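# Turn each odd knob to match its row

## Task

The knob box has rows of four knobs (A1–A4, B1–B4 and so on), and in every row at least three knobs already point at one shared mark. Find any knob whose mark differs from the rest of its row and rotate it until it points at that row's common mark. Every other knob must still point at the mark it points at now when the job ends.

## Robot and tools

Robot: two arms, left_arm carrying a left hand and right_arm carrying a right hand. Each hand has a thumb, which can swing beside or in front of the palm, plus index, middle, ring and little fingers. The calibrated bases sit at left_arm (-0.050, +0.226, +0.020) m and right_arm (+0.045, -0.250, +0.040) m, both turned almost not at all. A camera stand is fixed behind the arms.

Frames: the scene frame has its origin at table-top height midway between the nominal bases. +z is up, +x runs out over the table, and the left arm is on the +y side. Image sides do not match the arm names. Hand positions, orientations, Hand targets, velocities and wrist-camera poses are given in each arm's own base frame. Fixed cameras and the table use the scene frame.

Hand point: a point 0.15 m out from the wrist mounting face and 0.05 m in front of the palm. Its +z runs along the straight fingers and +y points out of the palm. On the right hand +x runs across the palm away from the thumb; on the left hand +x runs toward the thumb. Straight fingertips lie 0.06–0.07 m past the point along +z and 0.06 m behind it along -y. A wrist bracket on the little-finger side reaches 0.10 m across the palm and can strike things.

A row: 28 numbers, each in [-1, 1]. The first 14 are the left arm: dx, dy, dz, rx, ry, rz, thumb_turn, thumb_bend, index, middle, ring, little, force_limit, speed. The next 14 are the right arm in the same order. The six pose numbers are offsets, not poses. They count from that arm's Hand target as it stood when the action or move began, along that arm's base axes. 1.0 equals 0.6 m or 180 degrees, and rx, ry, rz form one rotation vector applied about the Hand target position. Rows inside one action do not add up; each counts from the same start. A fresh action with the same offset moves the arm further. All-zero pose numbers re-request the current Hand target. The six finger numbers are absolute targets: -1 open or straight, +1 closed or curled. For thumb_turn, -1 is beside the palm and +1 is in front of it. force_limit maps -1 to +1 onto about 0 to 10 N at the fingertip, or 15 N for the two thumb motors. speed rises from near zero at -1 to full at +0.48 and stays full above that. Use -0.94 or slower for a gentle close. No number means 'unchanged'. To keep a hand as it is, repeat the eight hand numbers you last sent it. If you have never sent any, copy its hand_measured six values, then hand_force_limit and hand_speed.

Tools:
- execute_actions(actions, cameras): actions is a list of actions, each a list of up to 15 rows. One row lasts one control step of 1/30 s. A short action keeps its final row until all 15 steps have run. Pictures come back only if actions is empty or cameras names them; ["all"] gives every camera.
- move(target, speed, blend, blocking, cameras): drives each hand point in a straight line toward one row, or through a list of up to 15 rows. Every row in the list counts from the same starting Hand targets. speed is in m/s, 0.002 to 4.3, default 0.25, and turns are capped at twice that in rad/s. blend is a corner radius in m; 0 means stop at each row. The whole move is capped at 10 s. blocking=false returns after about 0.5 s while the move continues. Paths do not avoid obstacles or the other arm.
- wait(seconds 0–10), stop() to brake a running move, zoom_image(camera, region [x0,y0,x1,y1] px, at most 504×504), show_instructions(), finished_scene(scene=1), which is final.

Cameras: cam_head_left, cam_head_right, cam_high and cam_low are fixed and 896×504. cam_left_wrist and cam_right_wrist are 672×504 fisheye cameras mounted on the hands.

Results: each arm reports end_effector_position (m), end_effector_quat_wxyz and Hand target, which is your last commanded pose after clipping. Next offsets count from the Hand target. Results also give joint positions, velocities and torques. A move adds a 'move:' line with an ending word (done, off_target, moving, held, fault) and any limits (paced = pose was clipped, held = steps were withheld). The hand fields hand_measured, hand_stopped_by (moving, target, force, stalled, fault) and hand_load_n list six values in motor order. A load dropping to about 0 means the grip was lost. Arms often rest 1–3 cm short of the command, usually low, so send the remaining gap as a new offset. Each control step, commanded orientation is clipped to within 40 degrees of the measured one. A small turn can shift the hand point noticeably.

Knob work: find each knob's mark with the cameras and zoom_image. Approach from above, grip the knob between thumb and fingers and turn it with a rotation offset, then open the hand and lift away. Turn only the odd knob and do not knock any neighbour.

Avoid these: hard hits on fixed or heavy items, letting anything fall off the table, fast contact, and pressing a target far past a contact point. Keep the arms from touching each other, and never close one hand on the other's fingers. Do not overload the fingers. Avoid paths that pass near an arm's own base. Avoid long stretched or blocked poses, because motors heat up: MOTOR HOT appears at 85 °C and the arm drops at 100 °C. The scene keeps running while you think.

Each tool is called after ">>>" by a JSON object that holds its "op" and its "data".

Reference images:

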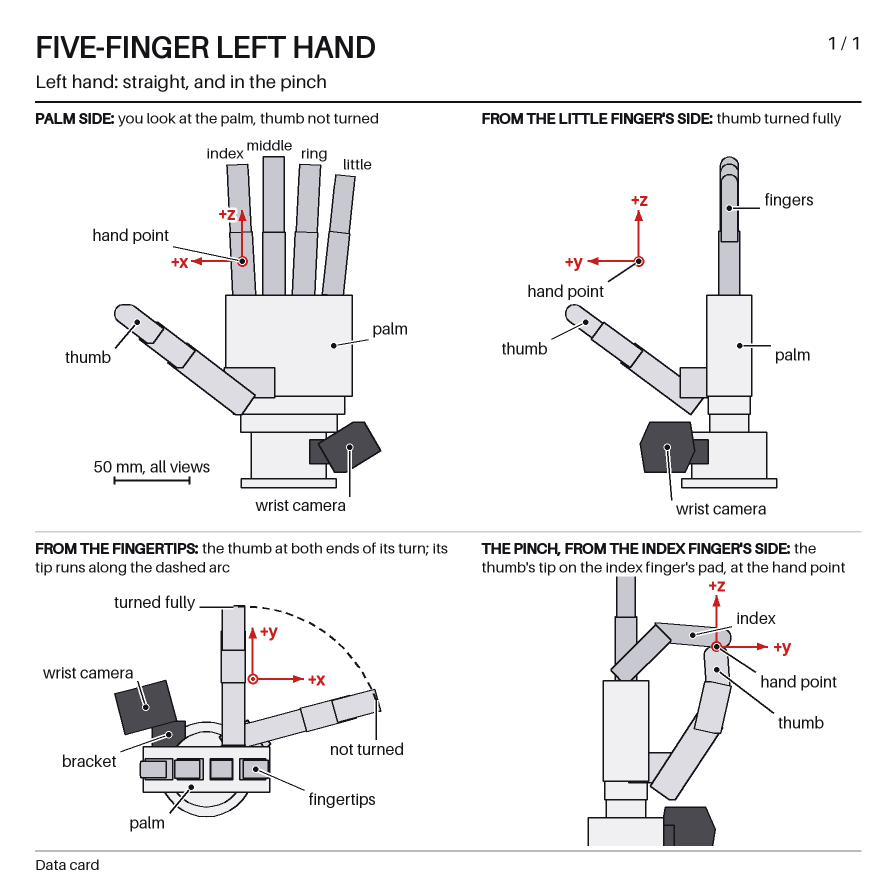

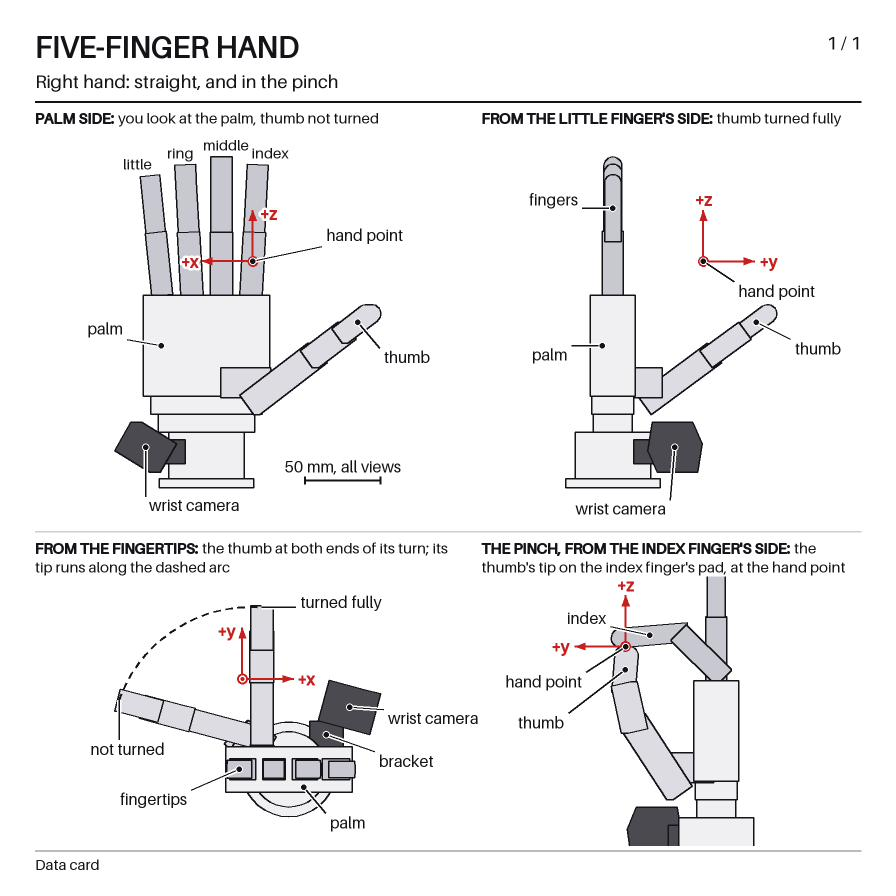

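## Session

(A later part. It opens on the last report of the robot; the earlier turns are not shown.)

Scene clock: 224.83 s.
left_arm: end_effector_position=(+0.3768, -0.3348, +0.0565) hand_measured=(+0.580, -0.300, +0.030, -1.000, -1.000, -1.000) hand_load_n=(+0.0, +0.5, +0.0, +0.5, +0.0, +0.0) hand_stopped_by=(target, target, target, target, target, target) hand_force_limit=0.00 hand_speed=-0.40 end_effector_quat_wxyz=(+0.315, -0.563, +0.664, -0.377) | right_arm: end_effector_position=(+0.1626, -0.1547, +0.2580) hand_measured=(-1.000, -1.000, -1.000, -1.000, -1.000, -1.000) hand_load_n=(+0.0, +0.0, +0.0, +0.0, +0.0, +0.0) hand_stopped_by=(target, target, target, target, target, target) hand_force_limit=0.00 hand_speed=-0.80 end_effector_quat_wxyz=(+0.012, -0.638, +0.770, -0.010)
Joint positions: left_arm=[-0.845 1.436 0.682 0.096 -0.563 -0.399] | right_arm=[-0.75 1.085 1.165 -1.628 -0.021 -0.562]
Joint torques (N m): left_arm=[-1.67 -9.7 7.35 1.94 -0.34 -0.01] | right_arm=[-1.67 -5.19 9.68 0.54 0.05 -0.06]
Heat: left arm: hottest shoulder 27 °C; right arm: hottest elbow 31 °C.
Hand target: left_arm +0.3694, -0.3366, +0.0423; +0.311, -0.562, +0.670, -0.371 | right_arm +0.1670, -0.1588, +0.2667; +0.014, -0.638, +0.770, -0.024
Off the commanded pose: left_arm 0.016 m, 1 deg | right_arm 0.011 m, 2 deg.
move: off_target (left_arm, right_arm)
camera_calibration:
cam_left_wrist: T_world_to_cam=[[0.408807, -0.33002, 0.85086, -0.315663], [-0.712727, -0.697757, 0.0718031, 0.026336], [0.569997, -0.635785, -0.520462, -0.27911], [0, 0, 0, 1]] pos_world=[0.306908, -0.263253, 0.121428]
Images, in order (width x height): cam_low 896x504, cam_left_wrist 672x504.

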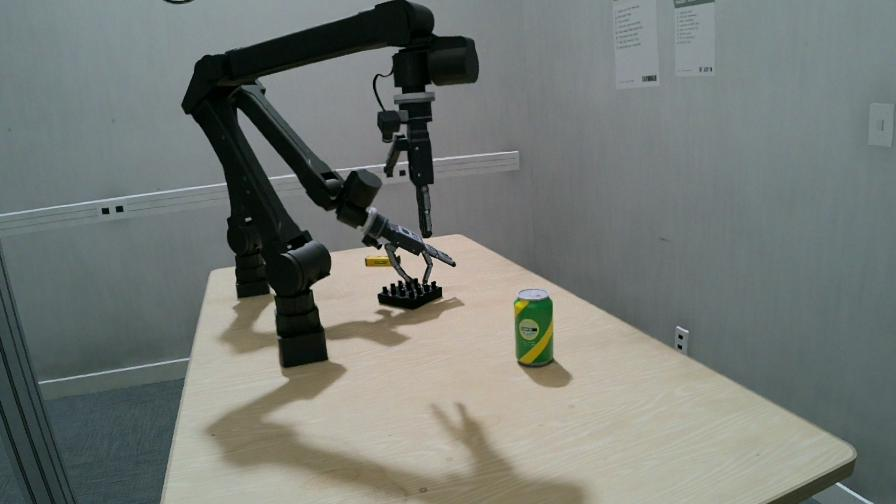

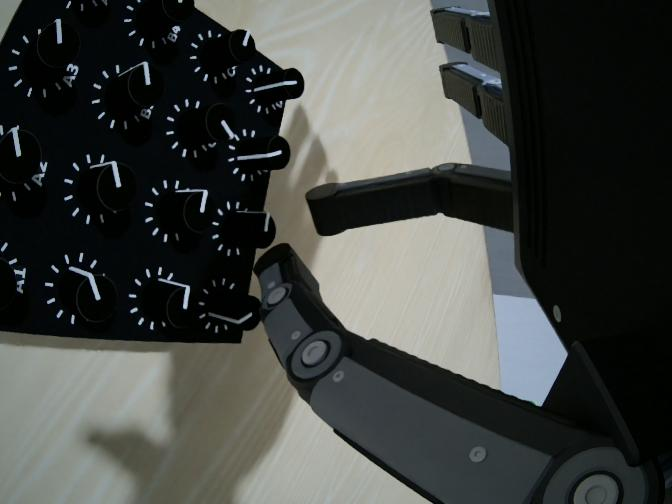

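>>> {"op": "move", "data": {"target": [-0.0012, 0.002, -0.0205, 0, 0, 0, 0.58,-0.3,0.03,-1,-1,-1,0,-0.4, 0,0,0,0,0,0,-1,-1,-1,-1,-1,-1,0,-0.8], "speed": 0.04, "cameras": ["cam_left_wrist", "cam_low"]}}

>>> {"op": "zoom_image", "data": {"camera": "cam_low", "region": [375, 240, 465, 300]}}

>>> {"op": "zoom_image", "data": {"camera": "cam_left_wrist", "region": [160, 130, 380, 350]}}

Scene clock: 231.00 s.
left_arm: end_effector_position=(+0.3764, -0.3342, +0.0446) hand_measured=(+0.580, -0.300, +0.030, -1.000, -1.000, -1.000) hand_load_n=(+0.0, +0.5, +0.0, +0.0, +0.0, +0.0) hand_stopped_by=(target, target, target, target, target, target) hand_force_limit=0.00 hand_speed=-0.40 end_effector_quat_wxyz=(+0.315, -0.563, +0.664, -0.378) | right_arm: end_effector_position=(+0.1626, -0.1547, +0.2580) hand_measured=(-1.000, -1.000, -1.000, -1.000, -1.000, -1.000) hand_load_n=(+0.0, +0.0, +0.0, +0.0, +0.0, +0.0) hand_stopped_by=(target, target, target, target, target, target) hand_force_limit=0.00 hand_speed=-0.80 end_effector_quat_wxyz=(+0.012, -0.638, +0.770, -0.010)
Joint positions: left_arm=[-0.845 1.463 0.667 0.14 -0.563 -0.399] | right_arm=[-0.75 1.085 1.165 -1.628 -0.021 -0.562]
Joint torques (N m): left_arm=[-1.61 -9.76 6.98 1.89 -0.31 -0.01] | right_arm=[-1.55 -5.3 9.68 0.57 0.04 -0.06]
Heat: left arm: hottest shoulder 27 °C; right arm: hottest elbow 31 °C.
Hand target: left_arm +0.3687, -0.3354, +0.0299; +0.312, -0.562, +0.670, -0.371 | right_arm +0.1670, -0.1588, +0.2667; +0.014, -0.638, +0.770, -0.024
Off the commanded pose: left_arm 0.017 m, 1 deg | right_arm 0.011 m, 2 deg.
move: off_target (left_arm, right_arm)
camera_calibration:
cam_left_wrist: T_world_to_cam=[[0.408141, -0.329264, 0.851473, -0.304628], [-0.712801, -0.697673, 0.071881, 0.0273033], [0.570382, -0.636268, -0.519449, -0.285097], [0, 0, 0, 1]] pos_world=[0.306407, -0.262652, 0.109326]
Images, in order (width x height): cam_low 896x504, cam_left_wrist 672x504.

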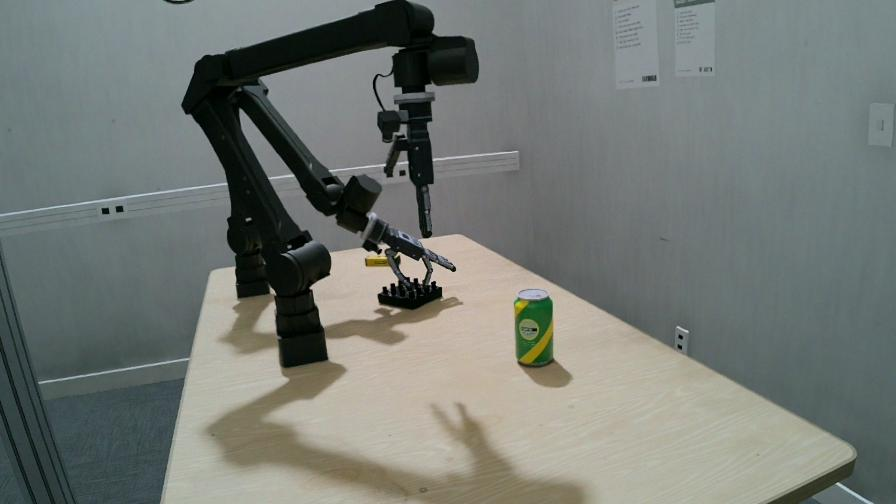

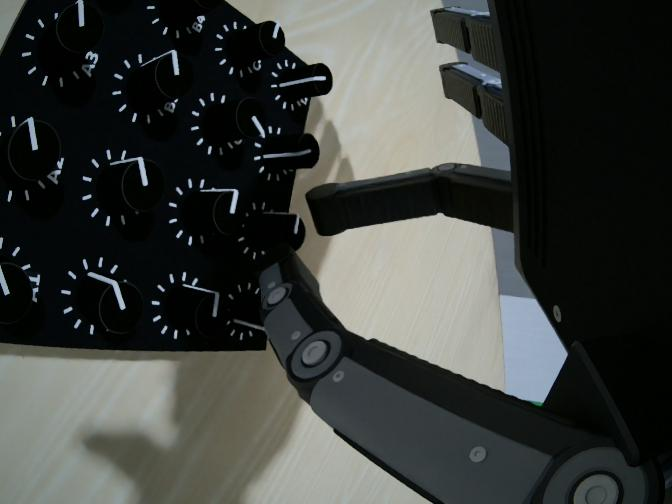

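Scaled by 5.600.

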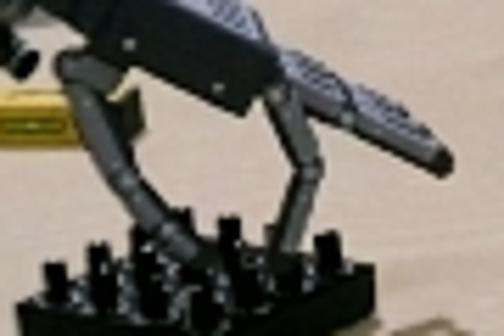

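Scaled by 2.291 from the camera's 672x504 image, which has a finer 960x720 frame.

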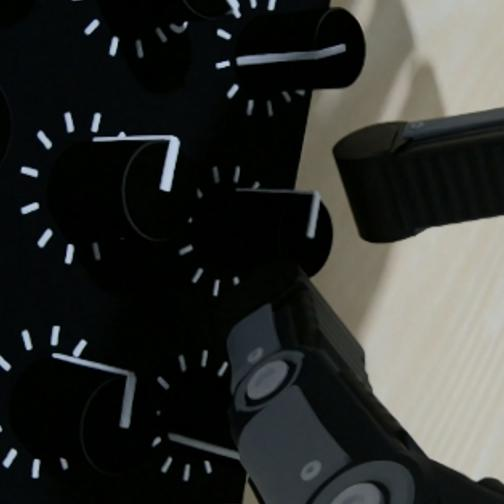

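>>> {"op": "move", "data": {"target": [-0.0005, 0.001, -0.0127, 0, 0, 0, 0.58,-0.3,0.03,-1,-1,-1,0,-0.4, 0,0,0,0,0,0,-1,-1,-1,-1,-1,-1,0,-0.8], "speed": 0.03, "cameras": ["cam_left_wrist", "cam_low"]}}

>>> {"op": "zoom_image", "data": {"camera": "cam_left_wrist", "region": [160, 130, 380, 350]}}

Scene clock: 235.43 s.
left_arm: end_effector_position=(+0.3761, -0.3340, +0.0369) hand_measured=(+0.580, -0.300, +0.030, -1.000, -1.000, -1.000) hand_load_n=(+0.0, -0.5, +0.0, +0.0, +0.0, +0.0) hand_stopped_by=(target, target, target, target, target, target) hand_force_limit=0.00 hand_speed=-0.40 end_effector_quat_wxyz=(+0.315, -0.563, +0.664, -0.378) | right_arm: end_effector_position=(+0.1626, -0.1547, +0.2580) hand_measured=(-1.000, -1.000, -1.000, -1.000, -1.000, -1.000) hand_load_n=(+0.0, +0.0, +0.0, +0.0, +0.0, +0.0) hand_stopped_by=(target, target, target, target, target, target) hand_force_limit=0.00 hand_speed=-0.80 end_effector_quat_wxyz=(+0.012, -0.638, +0.770, -0.010)
Joint positions: left_arm=[-0.845 1.481 0.658 0.167 -0.563 -0.399] | right_arm=[-0.75 1.085 1.165 -1.628 -0.021 -0.562]
Joint torques (N m): left_arm=[-1.85 -9.93 6.72 1.76 -0.31 0.01] | right_arm=[-1.61 -5.25 9.69 0.57 0.04 -0.06]
Heat: left arm: hottest shoulder 27 °C; right arm: hottest elbow 31 °C.
Hand target: left_arm +0.3683, -0.3347, +0.0223; +0.311, -0.562, +0.670, -0.371 | right_arm +0.1670, -0.1588, +0.2667; +0.014, -0.638, +0.770, -0.024
Off the commanded pose: left_arm 0.017 m, 1 deg | right_arm 0.011 m, 2 deg.
move: off_target (left_arm, right_arm)
camera_calibration:
cam_left_wrist: T_world_to_cam=[[0.407929, -0.329029, 0.851665, -0.297828], [-0.712772, -0.697706, 0.0718537, 0.0278305], [0.57057, -0.636354, -0.519137, -0.288794], [0, 0, 0, 1]] pos_world=[0.306107, -0.262352, 0.101726]
Images, in order (width x height): cam_low 896x504, cam_left_wrist 672x504.

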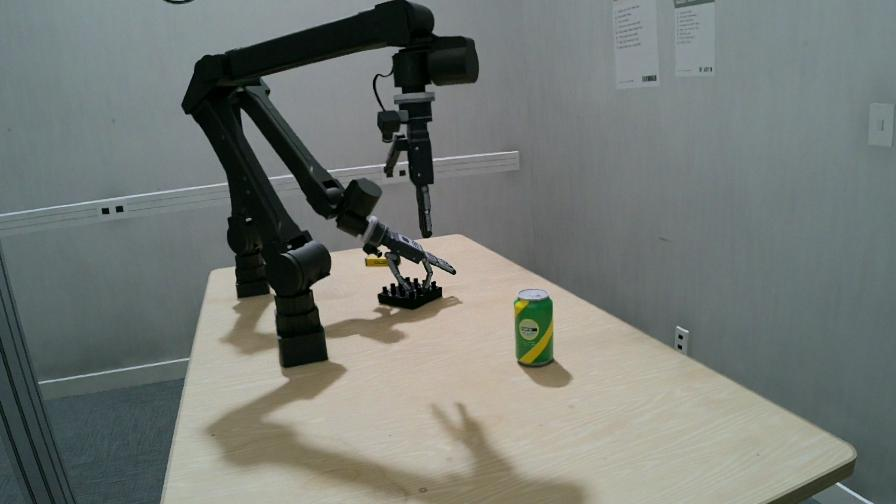

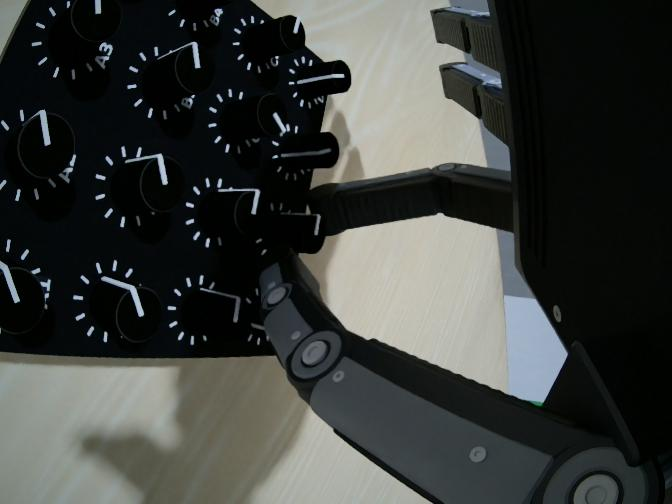

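Scaled by 2.291 from the camera's 672x504 image, which has a finer 960x720 frame.

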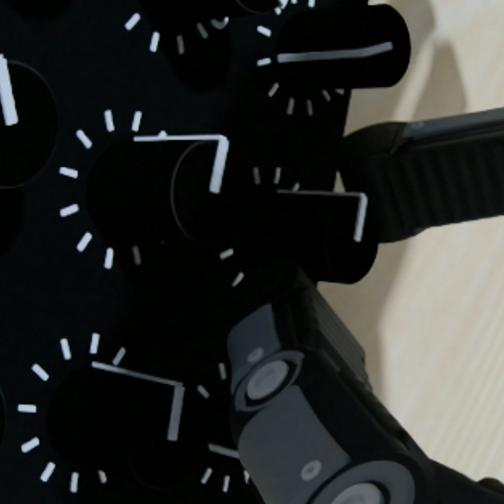

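>>> {"op": "move", "data": {"target": [0, 0, 0, 0, 0, 0, 0.58,-0.05,0.4,-1,-1,-1,-0.5,-0.88, 0,0,0,0,0,0,-1,-1,-1,-1,-1,-1,0,-0.8], "speed": 0.03, "cameras": ["cam_left_wrist", "cam_low"]}}

>>> {"op": "zoom_image", "data": {"camera": "cam_left_wrist", "region": [160, 130, 380, 350]}}

Scene clock: 240.63 s.
left_arm: end_effector_position=(+0.3761, -0.3340, +0.0361) hand_measured=(+0.580, -0.240, +0.140, -1.000, -1.000, -1.000) hand_load_n=(+0.0, +3.5, +5.0, +0.0, +0.0, +0.0) hand_stopped_by=(target, force, force, target, target, target) hand_force_limit=-0.50 hand_speed=-0.88 end_effector_quat_wxyz=(+0.315, -0.564, +0.664, -0.377) | right_arm: end_effector_position=(+0.1626, -0.1547, +0.2580) hand_measured=(-1.000, -1.000, -1.000, -1.000, -1.000, -1.000) hand_load_n=(+0.0, +0.0, +0.0, +0.0, +0.0, +0.0) hand_stopped_by=(target, target, target, target, target, target) hand_force_limit=0.00 hand_speed=-0.80 end_effector_quat_wxyz=(+0.012, -0.638, +0.770, -0.010)
Joint positions: left_arm=[-0.845 1.483 0.658 0.168 -0.563 -0.399] | right_arm=[-0.75 1.085 1.165 -1.628 -0.021 -0.562]
Joint torques (N m): left_arm=[-2.08 -10.4 6.83 1.88 -0.31 -0.02] | right_arm=[-1.67 -5.25 9.7 0.55 0.04 -0.06]
Heat: left arm: hottest shoulder 27 °C; right arm: hottest elbow 31 °C.
Hand target: left_arm +0.3683, -0.3347, +0.0222; +0.311, -0.562, +0.670, -0.371 | right_arm +0.1670, -0.1588, +0.2667; +0.014, -0.638, +0.770, -0.024
Off the commanded pose: left_arm 0.016 m, 1 deg | right_arm 0.011 m, 2 deg.
move: off_target (left_arm, right_arm)
camera_calibration:
cam_left_wrist: T_world_to_cam=[[0.40869, -0.329401, 0.851157, -0.297501], [-0.712571, -0.697889, 0.0720615, 0.0277585], [0.570276, -0.63596, -0.519942, -0.289056], [0, 0, 0, 1]] pos_world=[0.306208, -0.262453, 0.100927]
Images, in order (width x height): cam_low 896x504, cam_left_wrist 672x504.

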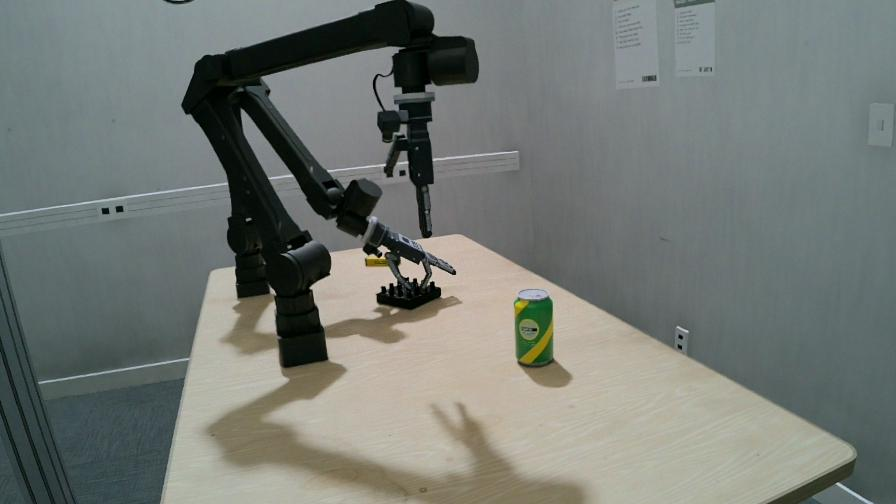

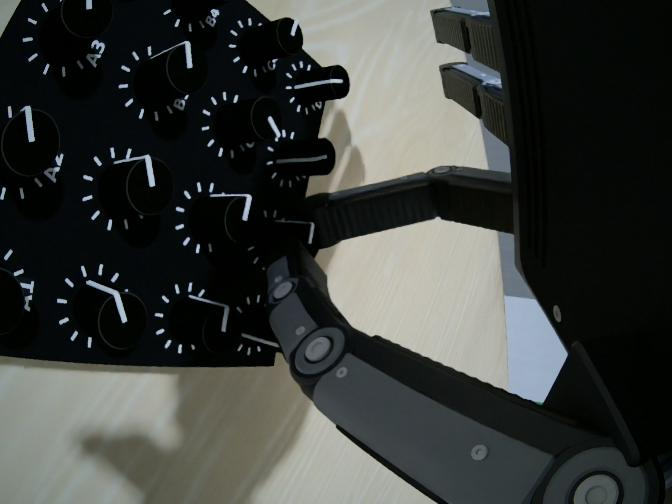

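Scaled by 2.291 from the camera's 672x504 image, which has a finer 960x720 frame.

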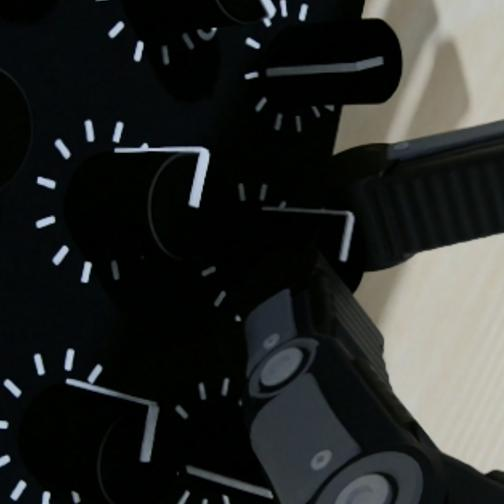

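>>> {"op": "move", "data": {"target": [0.010, 0.003, 0.018, 0, 0, 0.111, 0.58,-0.05,0.4,-1,-1,-1,-0.5,-0.88, 0,0,0,0,0,0,-1,-1,-1,-1,-1,-1,0,-0.8], "speed": 0.1, "cameras": ["cam_left_wrist", "cam_low"]}}

>>> {"op": "zoom_image", "data": {"camera": "cam_left_wrist", "region": [160, 130, 380, 350]}}

Scene clock: 250.30 s.
left_arm: end_effector_position=(+0.3713, -0.3232, +0.0363) hand_measured=(+0.580, -0.240, +0.140, -1.000, -1.000, -1.000) hand_load_n=(-0.5, +3.5, +4.5, +0.0, +0.0, +0.0) hand_stopped_by=(target, force, force, target, target, target) hand_force_limit=-0.50 hand_speed=-0.88 end_effector_quat_wxyz=(-0.369, +0.673, -0.557, +0.317) | right_arm: end_effector_position=(+0.1626, -0.1547, +0.2580) hand_measured=(-1.000, -1.000, -1.000, -1.000, -1.000, -1.000) hand_load_n=(+0.0, +0.0, +0.0, +0.5, +0.0, +0.0) hand_stopped_by=(target, target, target, target, target, target) hand_force_limit=0.00 hand_speed=-0.80 end_effector_quat_wxyz=(+0.012, -0.638, +0.770, -0.010)
Joint positions: left_arm=[-0.929 1.522 0.762 -0.177 -0.859 -0.82] | right_arm=[-0.75 1.085 1.165 -1.628 -0.021 -0.562]
Joint torques (N m): left_arm=[-1.49 -10.05 10.89 0.34 -0.72 0.1] | right_arm=[-1.61 -5.25 9.69 0.55 0.04 -0.06]
Heat: left arm: hottest shoulder 27 °C; right arm: hottest elbow 31 °C.
Hand target: left_arm +0.3745, -0.3329, +0.0331; -0.371, +0.670, -0.562, +0.312 | right_arm +0.1670, -0.1588, +0.2667; +0.014, -0.638, +0.770, -0.024
Off the commanded pose: left_arm 0.011 m, 1 deg | right_arm 0.011 m, 2 deg.
move: off_target (left_arm, right_arm)
camera_calibration:
cam_left_wrist: T_world_to_cam=[[0.504639, -0.161034, 0.848179, -0.273292], [-0.432452, -0.897459, 0.0869045, -0.13721], [0.747211, -0.410652, -0.522532, -0.272113], [0, 0, 0, 1]] pos_world=[0.281903, -0.278894, 0.101536]
Images, in order (width x height): cam_low 896x504, cam_left_wrist 672x504.

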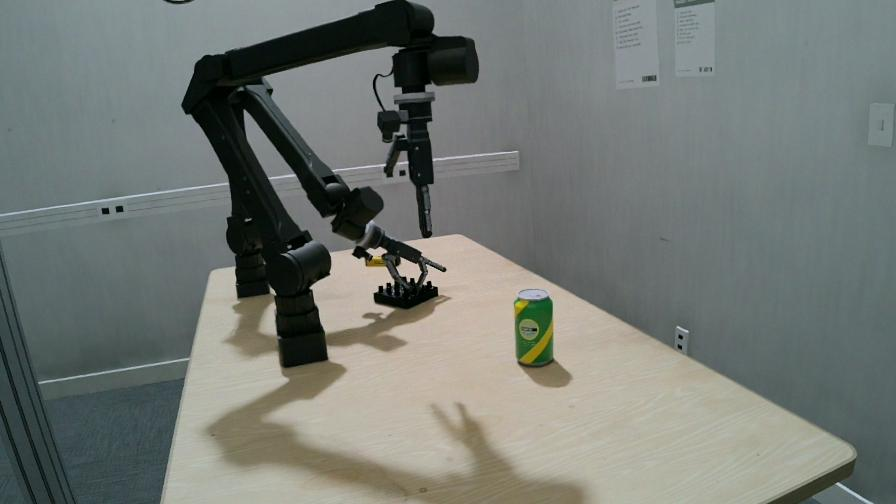

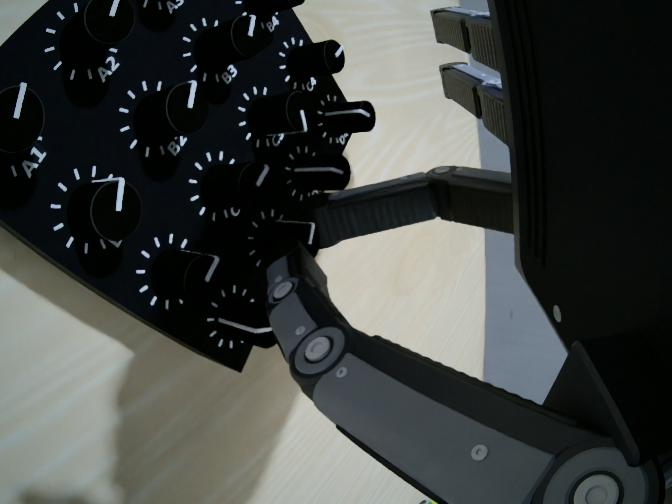

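Scaled by 2.291 from the camera's 672x504 image, which has a finer 960x720 frame.

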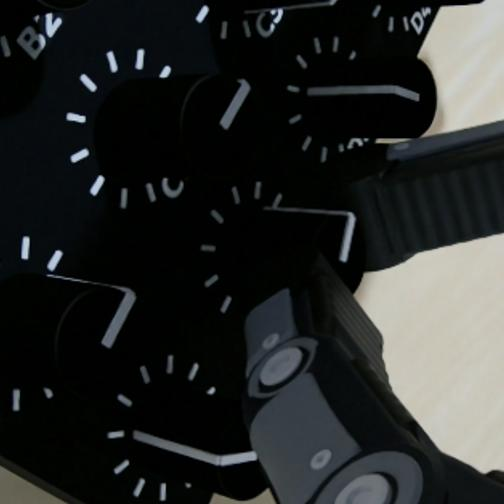

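>>> {"op": "move", "data": {"target": [[0, 0, 0, 0, 0, 0, 0.58,-0.33,0.0,-1,-1,-1,-0.5,-0.5, 0,0,0,0,0,0,-1,-1,-1,-1,-1,-1,0,-0.8],[0, 0, 0.07, 0, 0, 0, 0.58,-0.33,0.0,-1,-1,-1,-0.5,-0.5, 0,0,0,0,0,0,-1,-1,-1,-1,-1,-1,0,-0.8]], "speed": 0.05, "cameras": ["cam_left_wrist"]}}

>>> {"op": "zoom_image", "data": {"camera": "cam_left_wrist", "region": [0, 0, 350, 350]}}

Scene clock: 258.17 s.
left_arm: end_effector_position=(+0.3645, -0.3143, +0.0522) hand_measured=(+0.580, -0.330, +0.000, -1.000, -1.000, -1.000) hand_load_n=(+0.0, +0.0, +0.0, +0.0, +0.0, +0.0) hand_stopped_by=(target, target, target, target, target, target) hand_force_limit=-0.50 hand_speed=-0.50 end_effector_quat_wxyz=(-0.376, +0.670, -0.571, +0.291) | right_arm: end_effector_position=(+0.1626, -0.1547, +0.2580) hand_measured=(-1.000, -1.000, -1.000, -1.000, -1.000, -1.000) hand_load_n=(+0.0, +0.0, +0.0, +0.0, +0.0, +0.0) hand_stopped_by=(target, target, target, target, target, target) hand_force_limit=0.00 hand_speed=-0.80 end_effector_quat_wxyz=(+0.012, -0.638, +0.770, -0.010)
Joint positions: left_arm=[-0.931 1.478 0.794 -0.317 -0.862 -0.822] | right_arm=[-0.75 1.085 1.165 -1.628 -0.021 -0.562]
Joint torques (N m): left_arm=[-1.61 -13.63 12.62 0.51 -0.58 0.11] | right_arm=[-1.61 -5.25 9.68 0.55 0.04 -0.07]
Heat: left arm: hottest shoulder 27 °C; right arm: hottest elbow 31 °C.
Hand target: left_arm +0.3744, -0.3329, +0.0751; -0.371, +0.670, -0.562, +0.312 | right_arm +0.1670, -0.1588, +0.2667; +0.014, -0.638, +0.770, -0.024
Off the commanded pose: left_arm 0.031 m, 3 deg | right_arm 0.011 m, 2 deg.
move: off_target (left_arm, right_arm)
camera_calibration:
cam_left_wrist: T_world_to_cam=[[0.534519, -0.202978, 0.82042, -0.304525], [-0.428561, -0.901769, 0.0561111, -0.134719], [0.72844, -0.381592, -0.569001, -0.236544], [0, 0, 0, 1]] pos_world=[0.277347, -0.273561, 0.122804]
Images, in order (width x height): cam_left_wrist 672x504.

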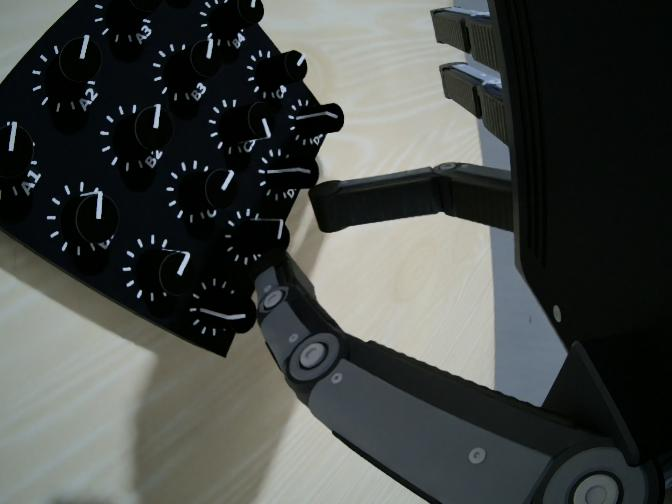

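Scaled by 1.440 from the camera's 672x504 image, which has a finer 960x720 frame.

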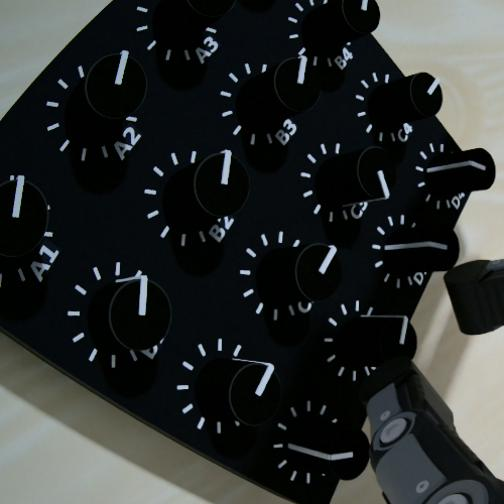

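>>> {"op": "move", "data": {"target": [0, 0, 0.01, 0, 0, 0, 0.58,-0.33,0.0,-1,-1,-1,-0.5,-0.5, 0,0,0,0,0,0,-1,-1,-1,-1,-1,-1,0,-0.8], "speed": 0.05, "cameras": ["cam_left_wrist"]}}

Scene clock: 262.33 s.
left_arm: end_effector_position=(+0.3645, -0.3143, +0.0572) hand_measured=(+0.580, -0.330, +0.000, -1.000, -1.000, -1.000) hand_load_n=(+0.0, +0.0, +0.0, +0.0, +0.0, +0.0) hand_stopped_by=(target, target, target, target, target, target) hand_force_limit=-0.50 hand_speed=-0.50 end_effector_quat_wxyz=(-0.376, +0.669, -0.571, +0.290) | right_arm: end_effector_position=(+0.1626, -0.1547, +0.2580) hand_measured=(-1.000, -1.000, -1.000, -1.000, -1.000, -1.000) hand_load_n=(+0.0, +0.0, +0.0, +0.0, +0.0, +0.0) hand_stopped_by=(target, target, target, target, target, target) hand_force_limit=0.00 hand_speed=-0.80 end_effector_quat_wxyz=(+0.012, -0.638, +0.770, -0.010)
Joint positions: left_arm=[-0.931 1.469 0.801 -0.335 -0.862 -0.822] | right_arm=[-0.75 1.085 1.165 -1.628 -0.021 -0.562]
Joint torques (N m): left_arm=[-1.32 -13.45 12.79 0.61 -0.62 0.12] | right_arm=[-1.67 -5.3 9.68 0.55 0.04 -0.06]
Heat: left arm: hottest shoulder 27 °C; right arm: hottest elbow 31 °C.
Hand target: left_arm +0.3745, -0.3330, +0.0811; -0.371, +0.670, -0.562, +0.312 | right_arm +0.1670, -0.1588, +0.2667; +0.014, -0.638, +0.770, -0.024
Off the commanded pose: left_arm 0.032 m, 3 deg | right_arm 0.011 m, 2 deg.
move: off_target (left_arm, right_arm)
camera_calibration:
cam_left_wrist: T_world_to_cam=[[0.535402, -0.204245, 0.819529, -0.309264], [-0.42855, -0.901829, 0.0552172, -0.134959], [0.727798, -0.380773, -0.570371, -0.233176], [0, 0, 0, 1]] pos_world=[0.277449, -0.273663, 0.127906]
Images, in order (width x height): cam_left_wrist 672x504.

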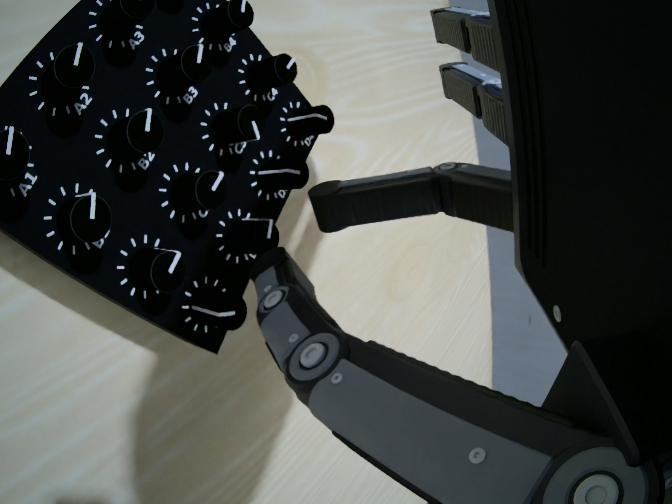

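>>> {"op": "zoom_image", "data": {"camera": "cam_left_wrist", "region": [170, 60, 370, 260]}}

>>> {"op": "zoom_image", "data": {"camera": "cam_left_wrist", "region": [0, 60, 200, 260]}}

Scaled by 2.520 from the camera's 672x504 image, which has a finer 960x720 frame.

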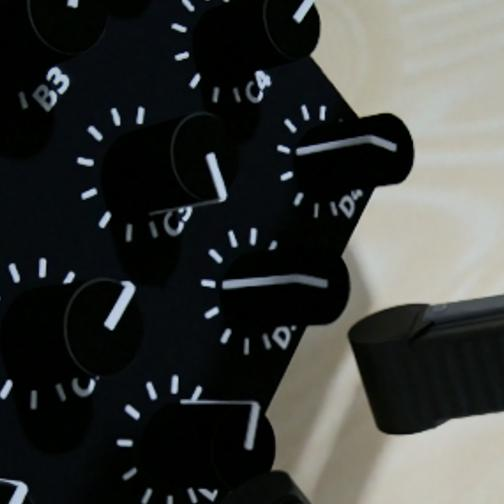

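Scaled by 2.520 from the camera's 672x504 image, which has a finer 960x720 frame.

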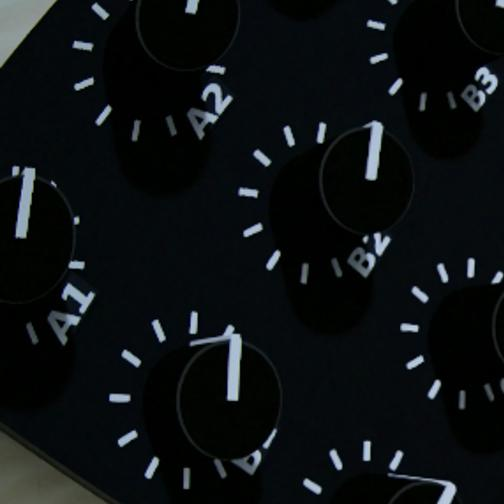

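>>> {"op": "move", "data": {"target": [-0.019, 0.0285, 0, 0, 0, -0.2, 0.58,-0.3,0.03,-1,-1,-1,-0.5,-0.5, 0,0,0,0,0,0,-1,-1,-1,-1,-1,-1,0,-0.8], "speed": 0.2, "cameras": ["cam_left_wrist"]}}

>>> {"op": "zoom_image", "data": {"camera": "cam_left_wrist", "region": [150, 100, 350, 300]}}

Scene clock: 291.10 s.
left_arm: end_effector_position=(+0.3612, -0.3231, +0.0803) hand_measured=(+0.580, -0.300, +0.030, -1.000, -1.000, -1.000) hand_load_n=(+0.0, +0.0, +0.0, -0.5, +0.0, +0.0) hand_stopped_by=(target, target, target, target, target, target) hand_force_limit=-0.50 hand_speed=-0.50 end_effector_quat_wxyz=(+0.251, -0.463, +0.745, -0.408) | right_arm: end_effector_position=(+0.1626, -0.1547, +0.2580) hand_measured=(-1.000, -1.000, -1.000, -1.000, -1.000, -1.000) hand_load_n=(+0.0, +0.0, +0.0, +0.0, +0.0, +0.0) hand_stopped_by=(target, target, target, target, target, target) hand_force_limit=0.00 hand_speed=-0.80 end_effector_quat_wxyz=(+0.012, -0.638, +0.770, -0.010)
Joint positions: left_arm=[-0.742 1.308 0.638 0.081 -0.234 -0.157] | right_arm=[-0.75 1.085 1.165 -1.628 -0.021 -0.562]
Joint torques (N m): left_arm=[0.15 -11.22 7.71 2.13 0.04 0.2] | right_arm=[-1.61 -5.25 9.68 0.57 0.04 -0.07]
Heat: left arm: hottest shoulder 27 °C; right arm: hottest elbow 31 °C.
Hand target: left_arm +0.3629, -0.3159, +0.0811; +0.257, -0.463, +0.742, -0.411 | right_arm +0.1670, -0.1588, +0.2667; +0.014, -0.638, +0.770, -0.024
Off the commanded pose: left_arm 0.008 m, 1 deg | right_arm 0.011 m, 2 deg.
move: off_target (right_arm)
camera_calibration:
cam_left_wrist: T_world_to_cam=[[0.315217, -0.44696, 0.837177, -0.328597], [-0.8824, -0.46272, 0.0852033, 0.15782], [0.349296, -0.765583, -0.540254, -0.210977], [0, 0, 0, 1]] pos_world=[0.316533, -0.235363, 0.147665]
Images, in order (width x height): cam_left_wrist 672x504.

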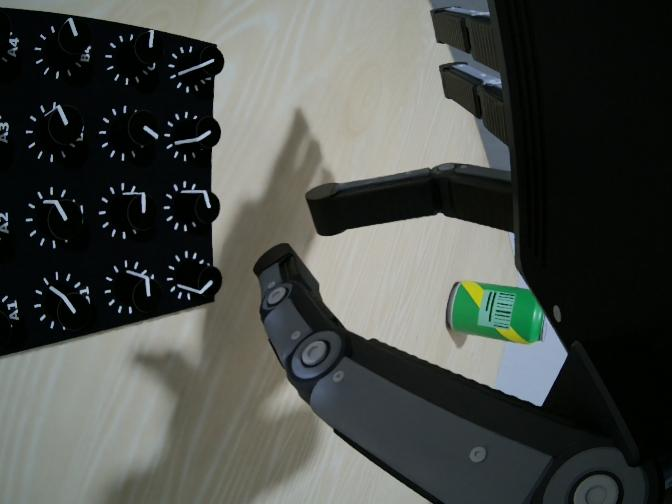

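Scaled by 2.520 from the camera's 672x504 image, which has a finer 960x720 frame.

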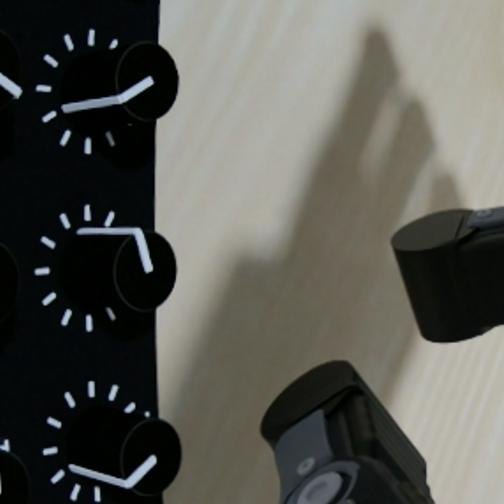

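>>> {"op": "move", "data": {"target": [0.004, 0.0132, -0.0435, 0, 0, 0, 0.58,-0.3,0.03,-1,-1,-1,-0.5,-0.5, 0,0,0,0,0,0,-1,-1,-1,-1,-1,-1,0,-0.8], "speed": 0.08, "cameras": []}}

Scene clock: 298.83 s.
left_arm: end_effector_position=(+0.3647, -0.3160, +0.0690) hand_measured=(+0.580, -0.300, +0.030, -1.000, -1.000, -1.000) hand_load_n=(+0.0, +0.5, +0.0, +0.0, +0.0, +0.0) hand_stopped_by=(target, target, target, target, target, target) hand_force_limit=-0.50 hand_speed=-0.50 end_effector_quat_wxyz=(+0.255, -0.461, +0.738, -0.422) | right_arm: end_effector_position=(+0.1626, -0.1547, +0.2580) hand_measured=(-1.000, -1.000, -1.000, -1.000, -1.000, -1.000) hand_load_n=(+0.0, +0.0, +0.0, +0.0, +0.0, +0.0) hand_stopped_by=(target, target, target, target, target, target) hand_force_limit=0.00 hand_speed=-0.80 end_effector_quat_wxyz=(+0.012, -0.638, +0.770, -0.010)
Joint positions: left_arm=[-0.719 1.326 0.594 0.178 -0.215 -0.145] | right_arm=[-0.75 1.085 1.165 -1.628 -0.021 -0.562]
Joint torques (N m): left_arm=[0.21 -8.23 7.51 2.04 0.02 0.17] | right_arm=[-1.61 -5.25 9.69 0.55 0.04 -0.06]
Heat: left arm: hottest shoulder 28 °C; right arm: hottest elbow 32 °C.
Hand target: left_arm +0.3654, -0.3079, +0.0550; +0.257, -0.463, +0.742, -0.411 | right_arm +0.1670, -0.1588, +0.2667; +0.014, -0.638, +0.770, -0.024
Off the commanded pose: left_arm 0.016 m, 1 deg | right_arm 0.011 m, 2 deg.
move: off_target (left_arm, right_arm)
No camera images: "cameras" was empty.

>>> {"op": "move", "data": {"target": [-0.0025, 0.0017, -0.0317, 0, 0, 0, 0.58,-0.3,0.03,-1,-1,-1,-0.5,-0.5, 0,0,0,0,0,0,-1,-1,-1,-1,-1,-1,0,-0.8], "speed": 0.06, "cameras": ["cam_left_wrist"]}}

>>> {"op": "zoom_image", "data": {"camera": "cam_left_wrist", "region": [170, 110, 370, 310]}}

Scene clock: 302.30 s.
left_arm: end_effector_position=(+0.3638, -0.3151, +0.0497) hand_measured=(+0.580, -0.300, +0.030, -1.000, -1.000, -1.000) hand_load_n=(+0.0, +0.0, +0.0, +0.0, +0.0, +0.0) hand_stopped_by=(target, target, target, target, target, target) hand_force_limit=-0.50 hand_speed=-0.50 end_effector_quat_wxyz=(+0.256, -0.461, +0.738, -0.422) | right_arm: end_effector_position=(+0.1626, -0.1547, +0.2580) hand_measured=(-1.000, -1.000, -1.000, -1.000, -1.000, -1.000) hand_load_n=(+0.0, +0.0, +0.0, +0.0, +0.0, +0.0) hand_stopped_by=(target, target, target, target, target, target) hand_force_limit=0.00 hand_speed=-0.80 end_effector_quat_wxyz=(+0.012, -0.638, +0.770, -0.010)
Joint positions: left_arm=[-0.719 1.373 0.568 0.252 -0.215 -0.144] | right_arm=[-0.75 1.085 1.165 -1.628 -0.021 -0.562]
Joint torques (N m): left_arm=[0.15 -8.53 7.04 2.15 -0.01 0.18] | right_arm=[-1.61 -5.3 9.69 0.55 0.04 -0.06]
Heat: left arm: hottest shoulder 28 °C; right arm: hottest elbow 32 °C.
Hand target: left_arm +0.3639, -0.3069, +0.0361; +0.257, -0.463, +0.742, -0.411 | right_arm +0.1670, -0.1588, +0.2667; +0.014, -0.638, +0.770, -0.024
Off the commanded pose: left_arm 0.016 m, 1 deg | right_arm 0.011 m, 2 deg.
move: off_target (left_arm, right_arm)
camera_calibration:
cam_left_wrist: T_world_to_cam=[[0.294669, -0.429497, 0.853641, -0.287973], [-0.884525, -0.460657, 0.0735574, 0.168327], [0.361643, -0.776742, -0.515642, -0.231602], [0, 0, 0, 1]] pos_world=[0.317504, -0.226037, 0.11402]
Images, in order (width x height): cam_left_wrist 672x504.

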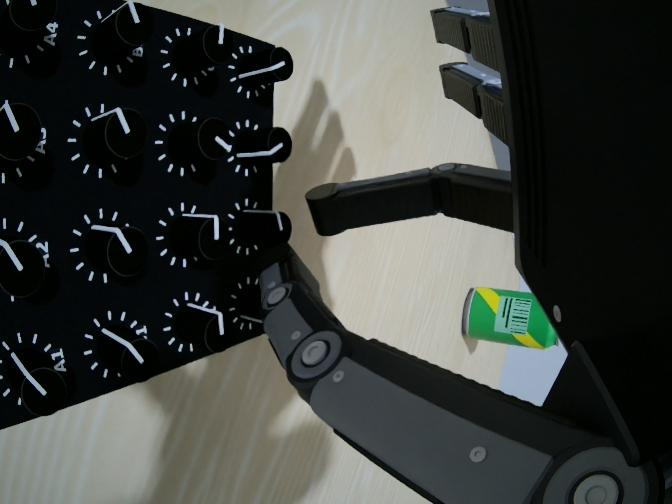

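Scaled by 2.520 from the camera's 672x504 image, which has a finer 960x720 frame.

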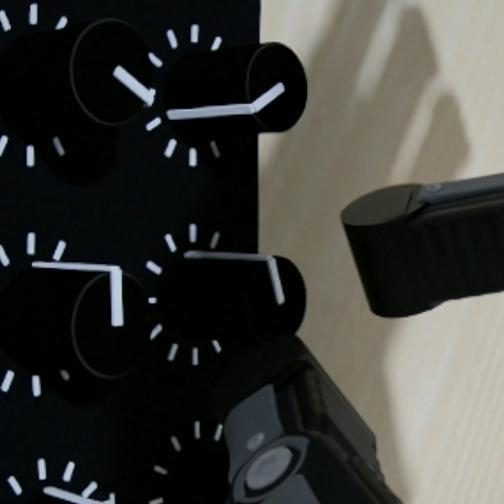

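>>> {"op": "move", "data": {"target": [[-0.0008, 0.0, -0.0215, 0, 0, 0, 0.58,-0.3,0.03,-1,-1,-1,-0.5,-0.5, 0,0,0,0,0,0,-1,-1,-1,-1,-1,-1,0,-0.8],[-0.0008, 0.0, -0.0215, 0, 0, 0, 0.58,-0.05,0.4,-1,-1,-1,-0.4,-0.86, 0,0,0,0,0,0,-1,-1,-1,-1,-1,-1,0,-0.8]], "speed": 0.06, "cameras": ["cam_left_wrist"]}}

>>> {"op": "zoom_image", "data": {"camera": "cam_left_wrist", "region": [170, 110, 370, 310]}}

Scene clock: 311.70 s.
left_arm: end_effector_position=(+0.3640, -0.3152, +0.0362) hand_measured=(+0.580, -0.190, +0.144, -1.000, -1.000, -1.000) hand_load_n=(+0.0, +4.0, +5.5, +0.0, +0.0, +0.0) hand_stopped_by=(target, force, force, target, target, target) hand_force_limit=-0.40 hand_speed=-0.86 end_effector_quat_wxyz=(+0.256, -0.460, +0.738, -0.422) | right_arm: end_effector_position=(+0.1626, -0.1547, +0.2580) hand_measured=(-1.000, -1.000, -1.000, -1.000, -1.000, -1.000) hand_load_n=(+0.0, +0.0, +0.0, +0.0, +0.0, +0.0) hand_stopped_by=(target, target, target, target, target, target) hand_force_limit=0.00 hand_speed=-0.80 end_effector_quat_wxyz=(+0.012, -0.638, +0.770, -0.010)
Joint positions: left_arm=[-0.719 1.412 0.555 0.304 -0.215 -0.144] | right_arm=[-0.75 1.085 1.165 -1.628 -0.021 -0.562]
Joint torques (N m): left_arm=[-0.26 -8.88 6.71 2.07 -0.02 0.14] | right_arm=[-1.67 -5.25 9.68 0.54 0.04 -0.06]
Heat: left arm: hottest shoulder 28 °C; right arm: hottest elbow 32 °C.
Hand target: left_arm +0.3635, -0.3070, +0.0232; +0.257, -0.463, +0.742, -0.411 | right_arm +0.1670, -0.1588, +0.2667; +0.014, -0.638, +0.770, -0.024
Off the commanded pose: left_arm 0.015 m, 1 deg | right_arm 0.011 m, 2 deg.
move: off_target (left_arm, right_arm); target 2's new numbers were sent with left_arm's hand 0.016 m and 1 deg from that target
camera_calibration:
cam_left_wrist: T_world_to_cam=[[0.294261, -0.430069, 0.853494, -0.276621], [-0.884697, -0.460411, 0.0730209, 0.169608], [0.361554, -0.776571, -0.515962, -0.238562], [0, 0, 0, 1]] pos_world=[0.317704, -0.226137, 0.100621]
Images, in order (width x height): cam_left_wrist 672x504.

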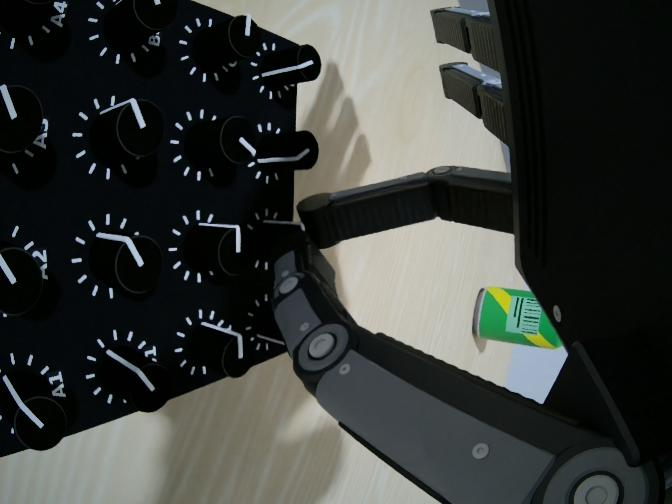

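Scaled by 2.520 from the camera's 672x504 image, which has a finer 960x720 frame.

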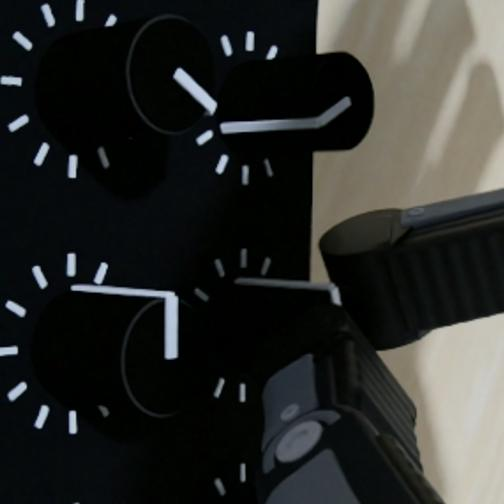

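>>> {"op": "move", "data": {"target": [0.0068, -0.0333, 0.0165, 0, 0, 0.2, 0.58,-0.05,0.4,-1,-1,-1,-0.4,-0.86, 0,0,0,0,0,0,-1,-1,-1,-1,-1,-1,0,-0.8], "speed": 0.1, "cameras": ["cam_left_wrist"]}}

>>> {"op": "zoom_image", "data": {"camera": "cam_left_wrist", "region": [130, 110, 330, 310]}}

Scene clock: 318.40 s.
left_arm: end_effector_position=(+0.3658, -0.3062, +0.0366) hand_measured=(+0.580, -0.190, +0.144, -1.000, -1.000, -1.000) hand_load_n=(-2.5, +2.0, +6.5, +0.0, +0.0, +0.0) hand_stopped_by=(target, force, force, target, target, target) hand_force_limit=-0.40 hand_speed=-0.86 end_effector_quat_wxyz=(-0.380, +0.671, -0.557, +0.309) | right_arm: end_effector_position=(+0.1626, -0.1547, +0.2580) hand_measured=(-1.000, -1.000, -1.000, -1.000, -1.000, -1.000) hand_load_n=(+0.0, +0.0, +0.0, +0.0, +0.0, +0.0) hand_stopped_by=(target, target, target, target, target, target) hand_force_limit=0.00 hand_speed=-0.80 end_effector_quat_wxyz=(+0.012, -0.638, +0.770, -0.010)
Joint positions: left_arm=[-0.924 1.492 0.73 -0.188 -0.877 -0.811] | right_arm=[-0.75 1.085 1.165 -1.628 -0.021 -0.562]
Joint torques (N m): left_arm=[-2.14 -8.53 11.44 0.62 -0.11 -0.08] | right_arm=[-1.67 -5.19 9.69 0.55 0.04 -0.06]
Heat: left arm: hottest shoulder 27 °C; right arm: hottest elbow 32 °C.
Hand target: left_arm +0.3675, -0.3268, +0.0329; -0.371, +0.670, -0.563, +0.311 | right_arm +0.1670, -0.1588, +0.2667; +0.014, -0.638, +0.770, -0.024
Off the commanded pose: left_arm 0.021 m, 1 deg | right_arm 0.011 m, 2 deg.
move: off_target (left_arm, right_arm)
camera_calibration:
cam_left_wrist: T_world_to_cam=[[0.50464, -0.17838, 0.844701, -0.273206], [-0.422596, -0.904228, 0.0615157, -0.129116], [0.752829, -0.38801, -0.531692, -0.255555], [0, 0, 0, 1]] pos_world=[0.275696, -0.264643, 0.102843]
Images, in order (width x height): cam_left_wrist 672x504.

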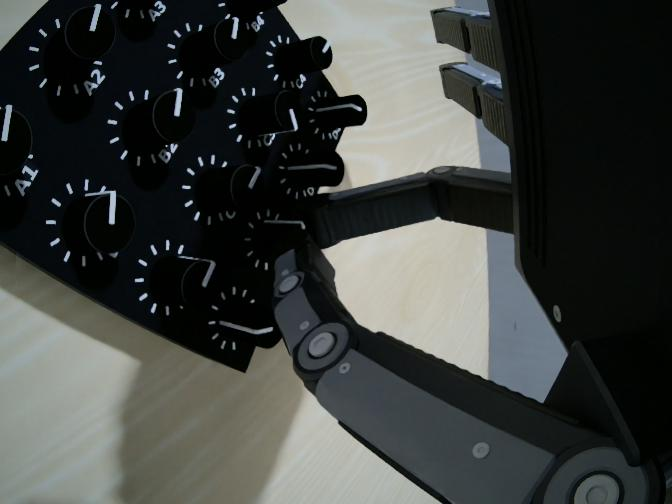

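Scaled by 2.520 from the camera's 672x504 image, which has a finer 960x720 frame.

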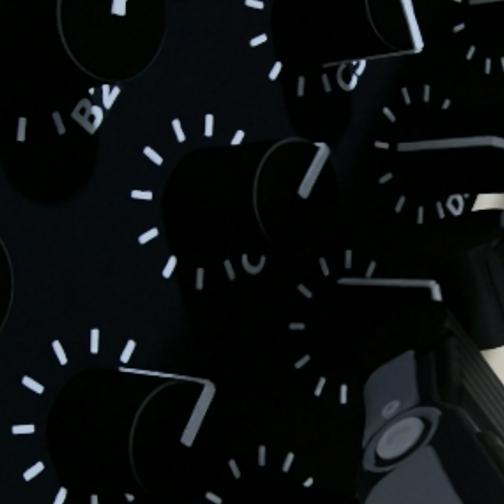

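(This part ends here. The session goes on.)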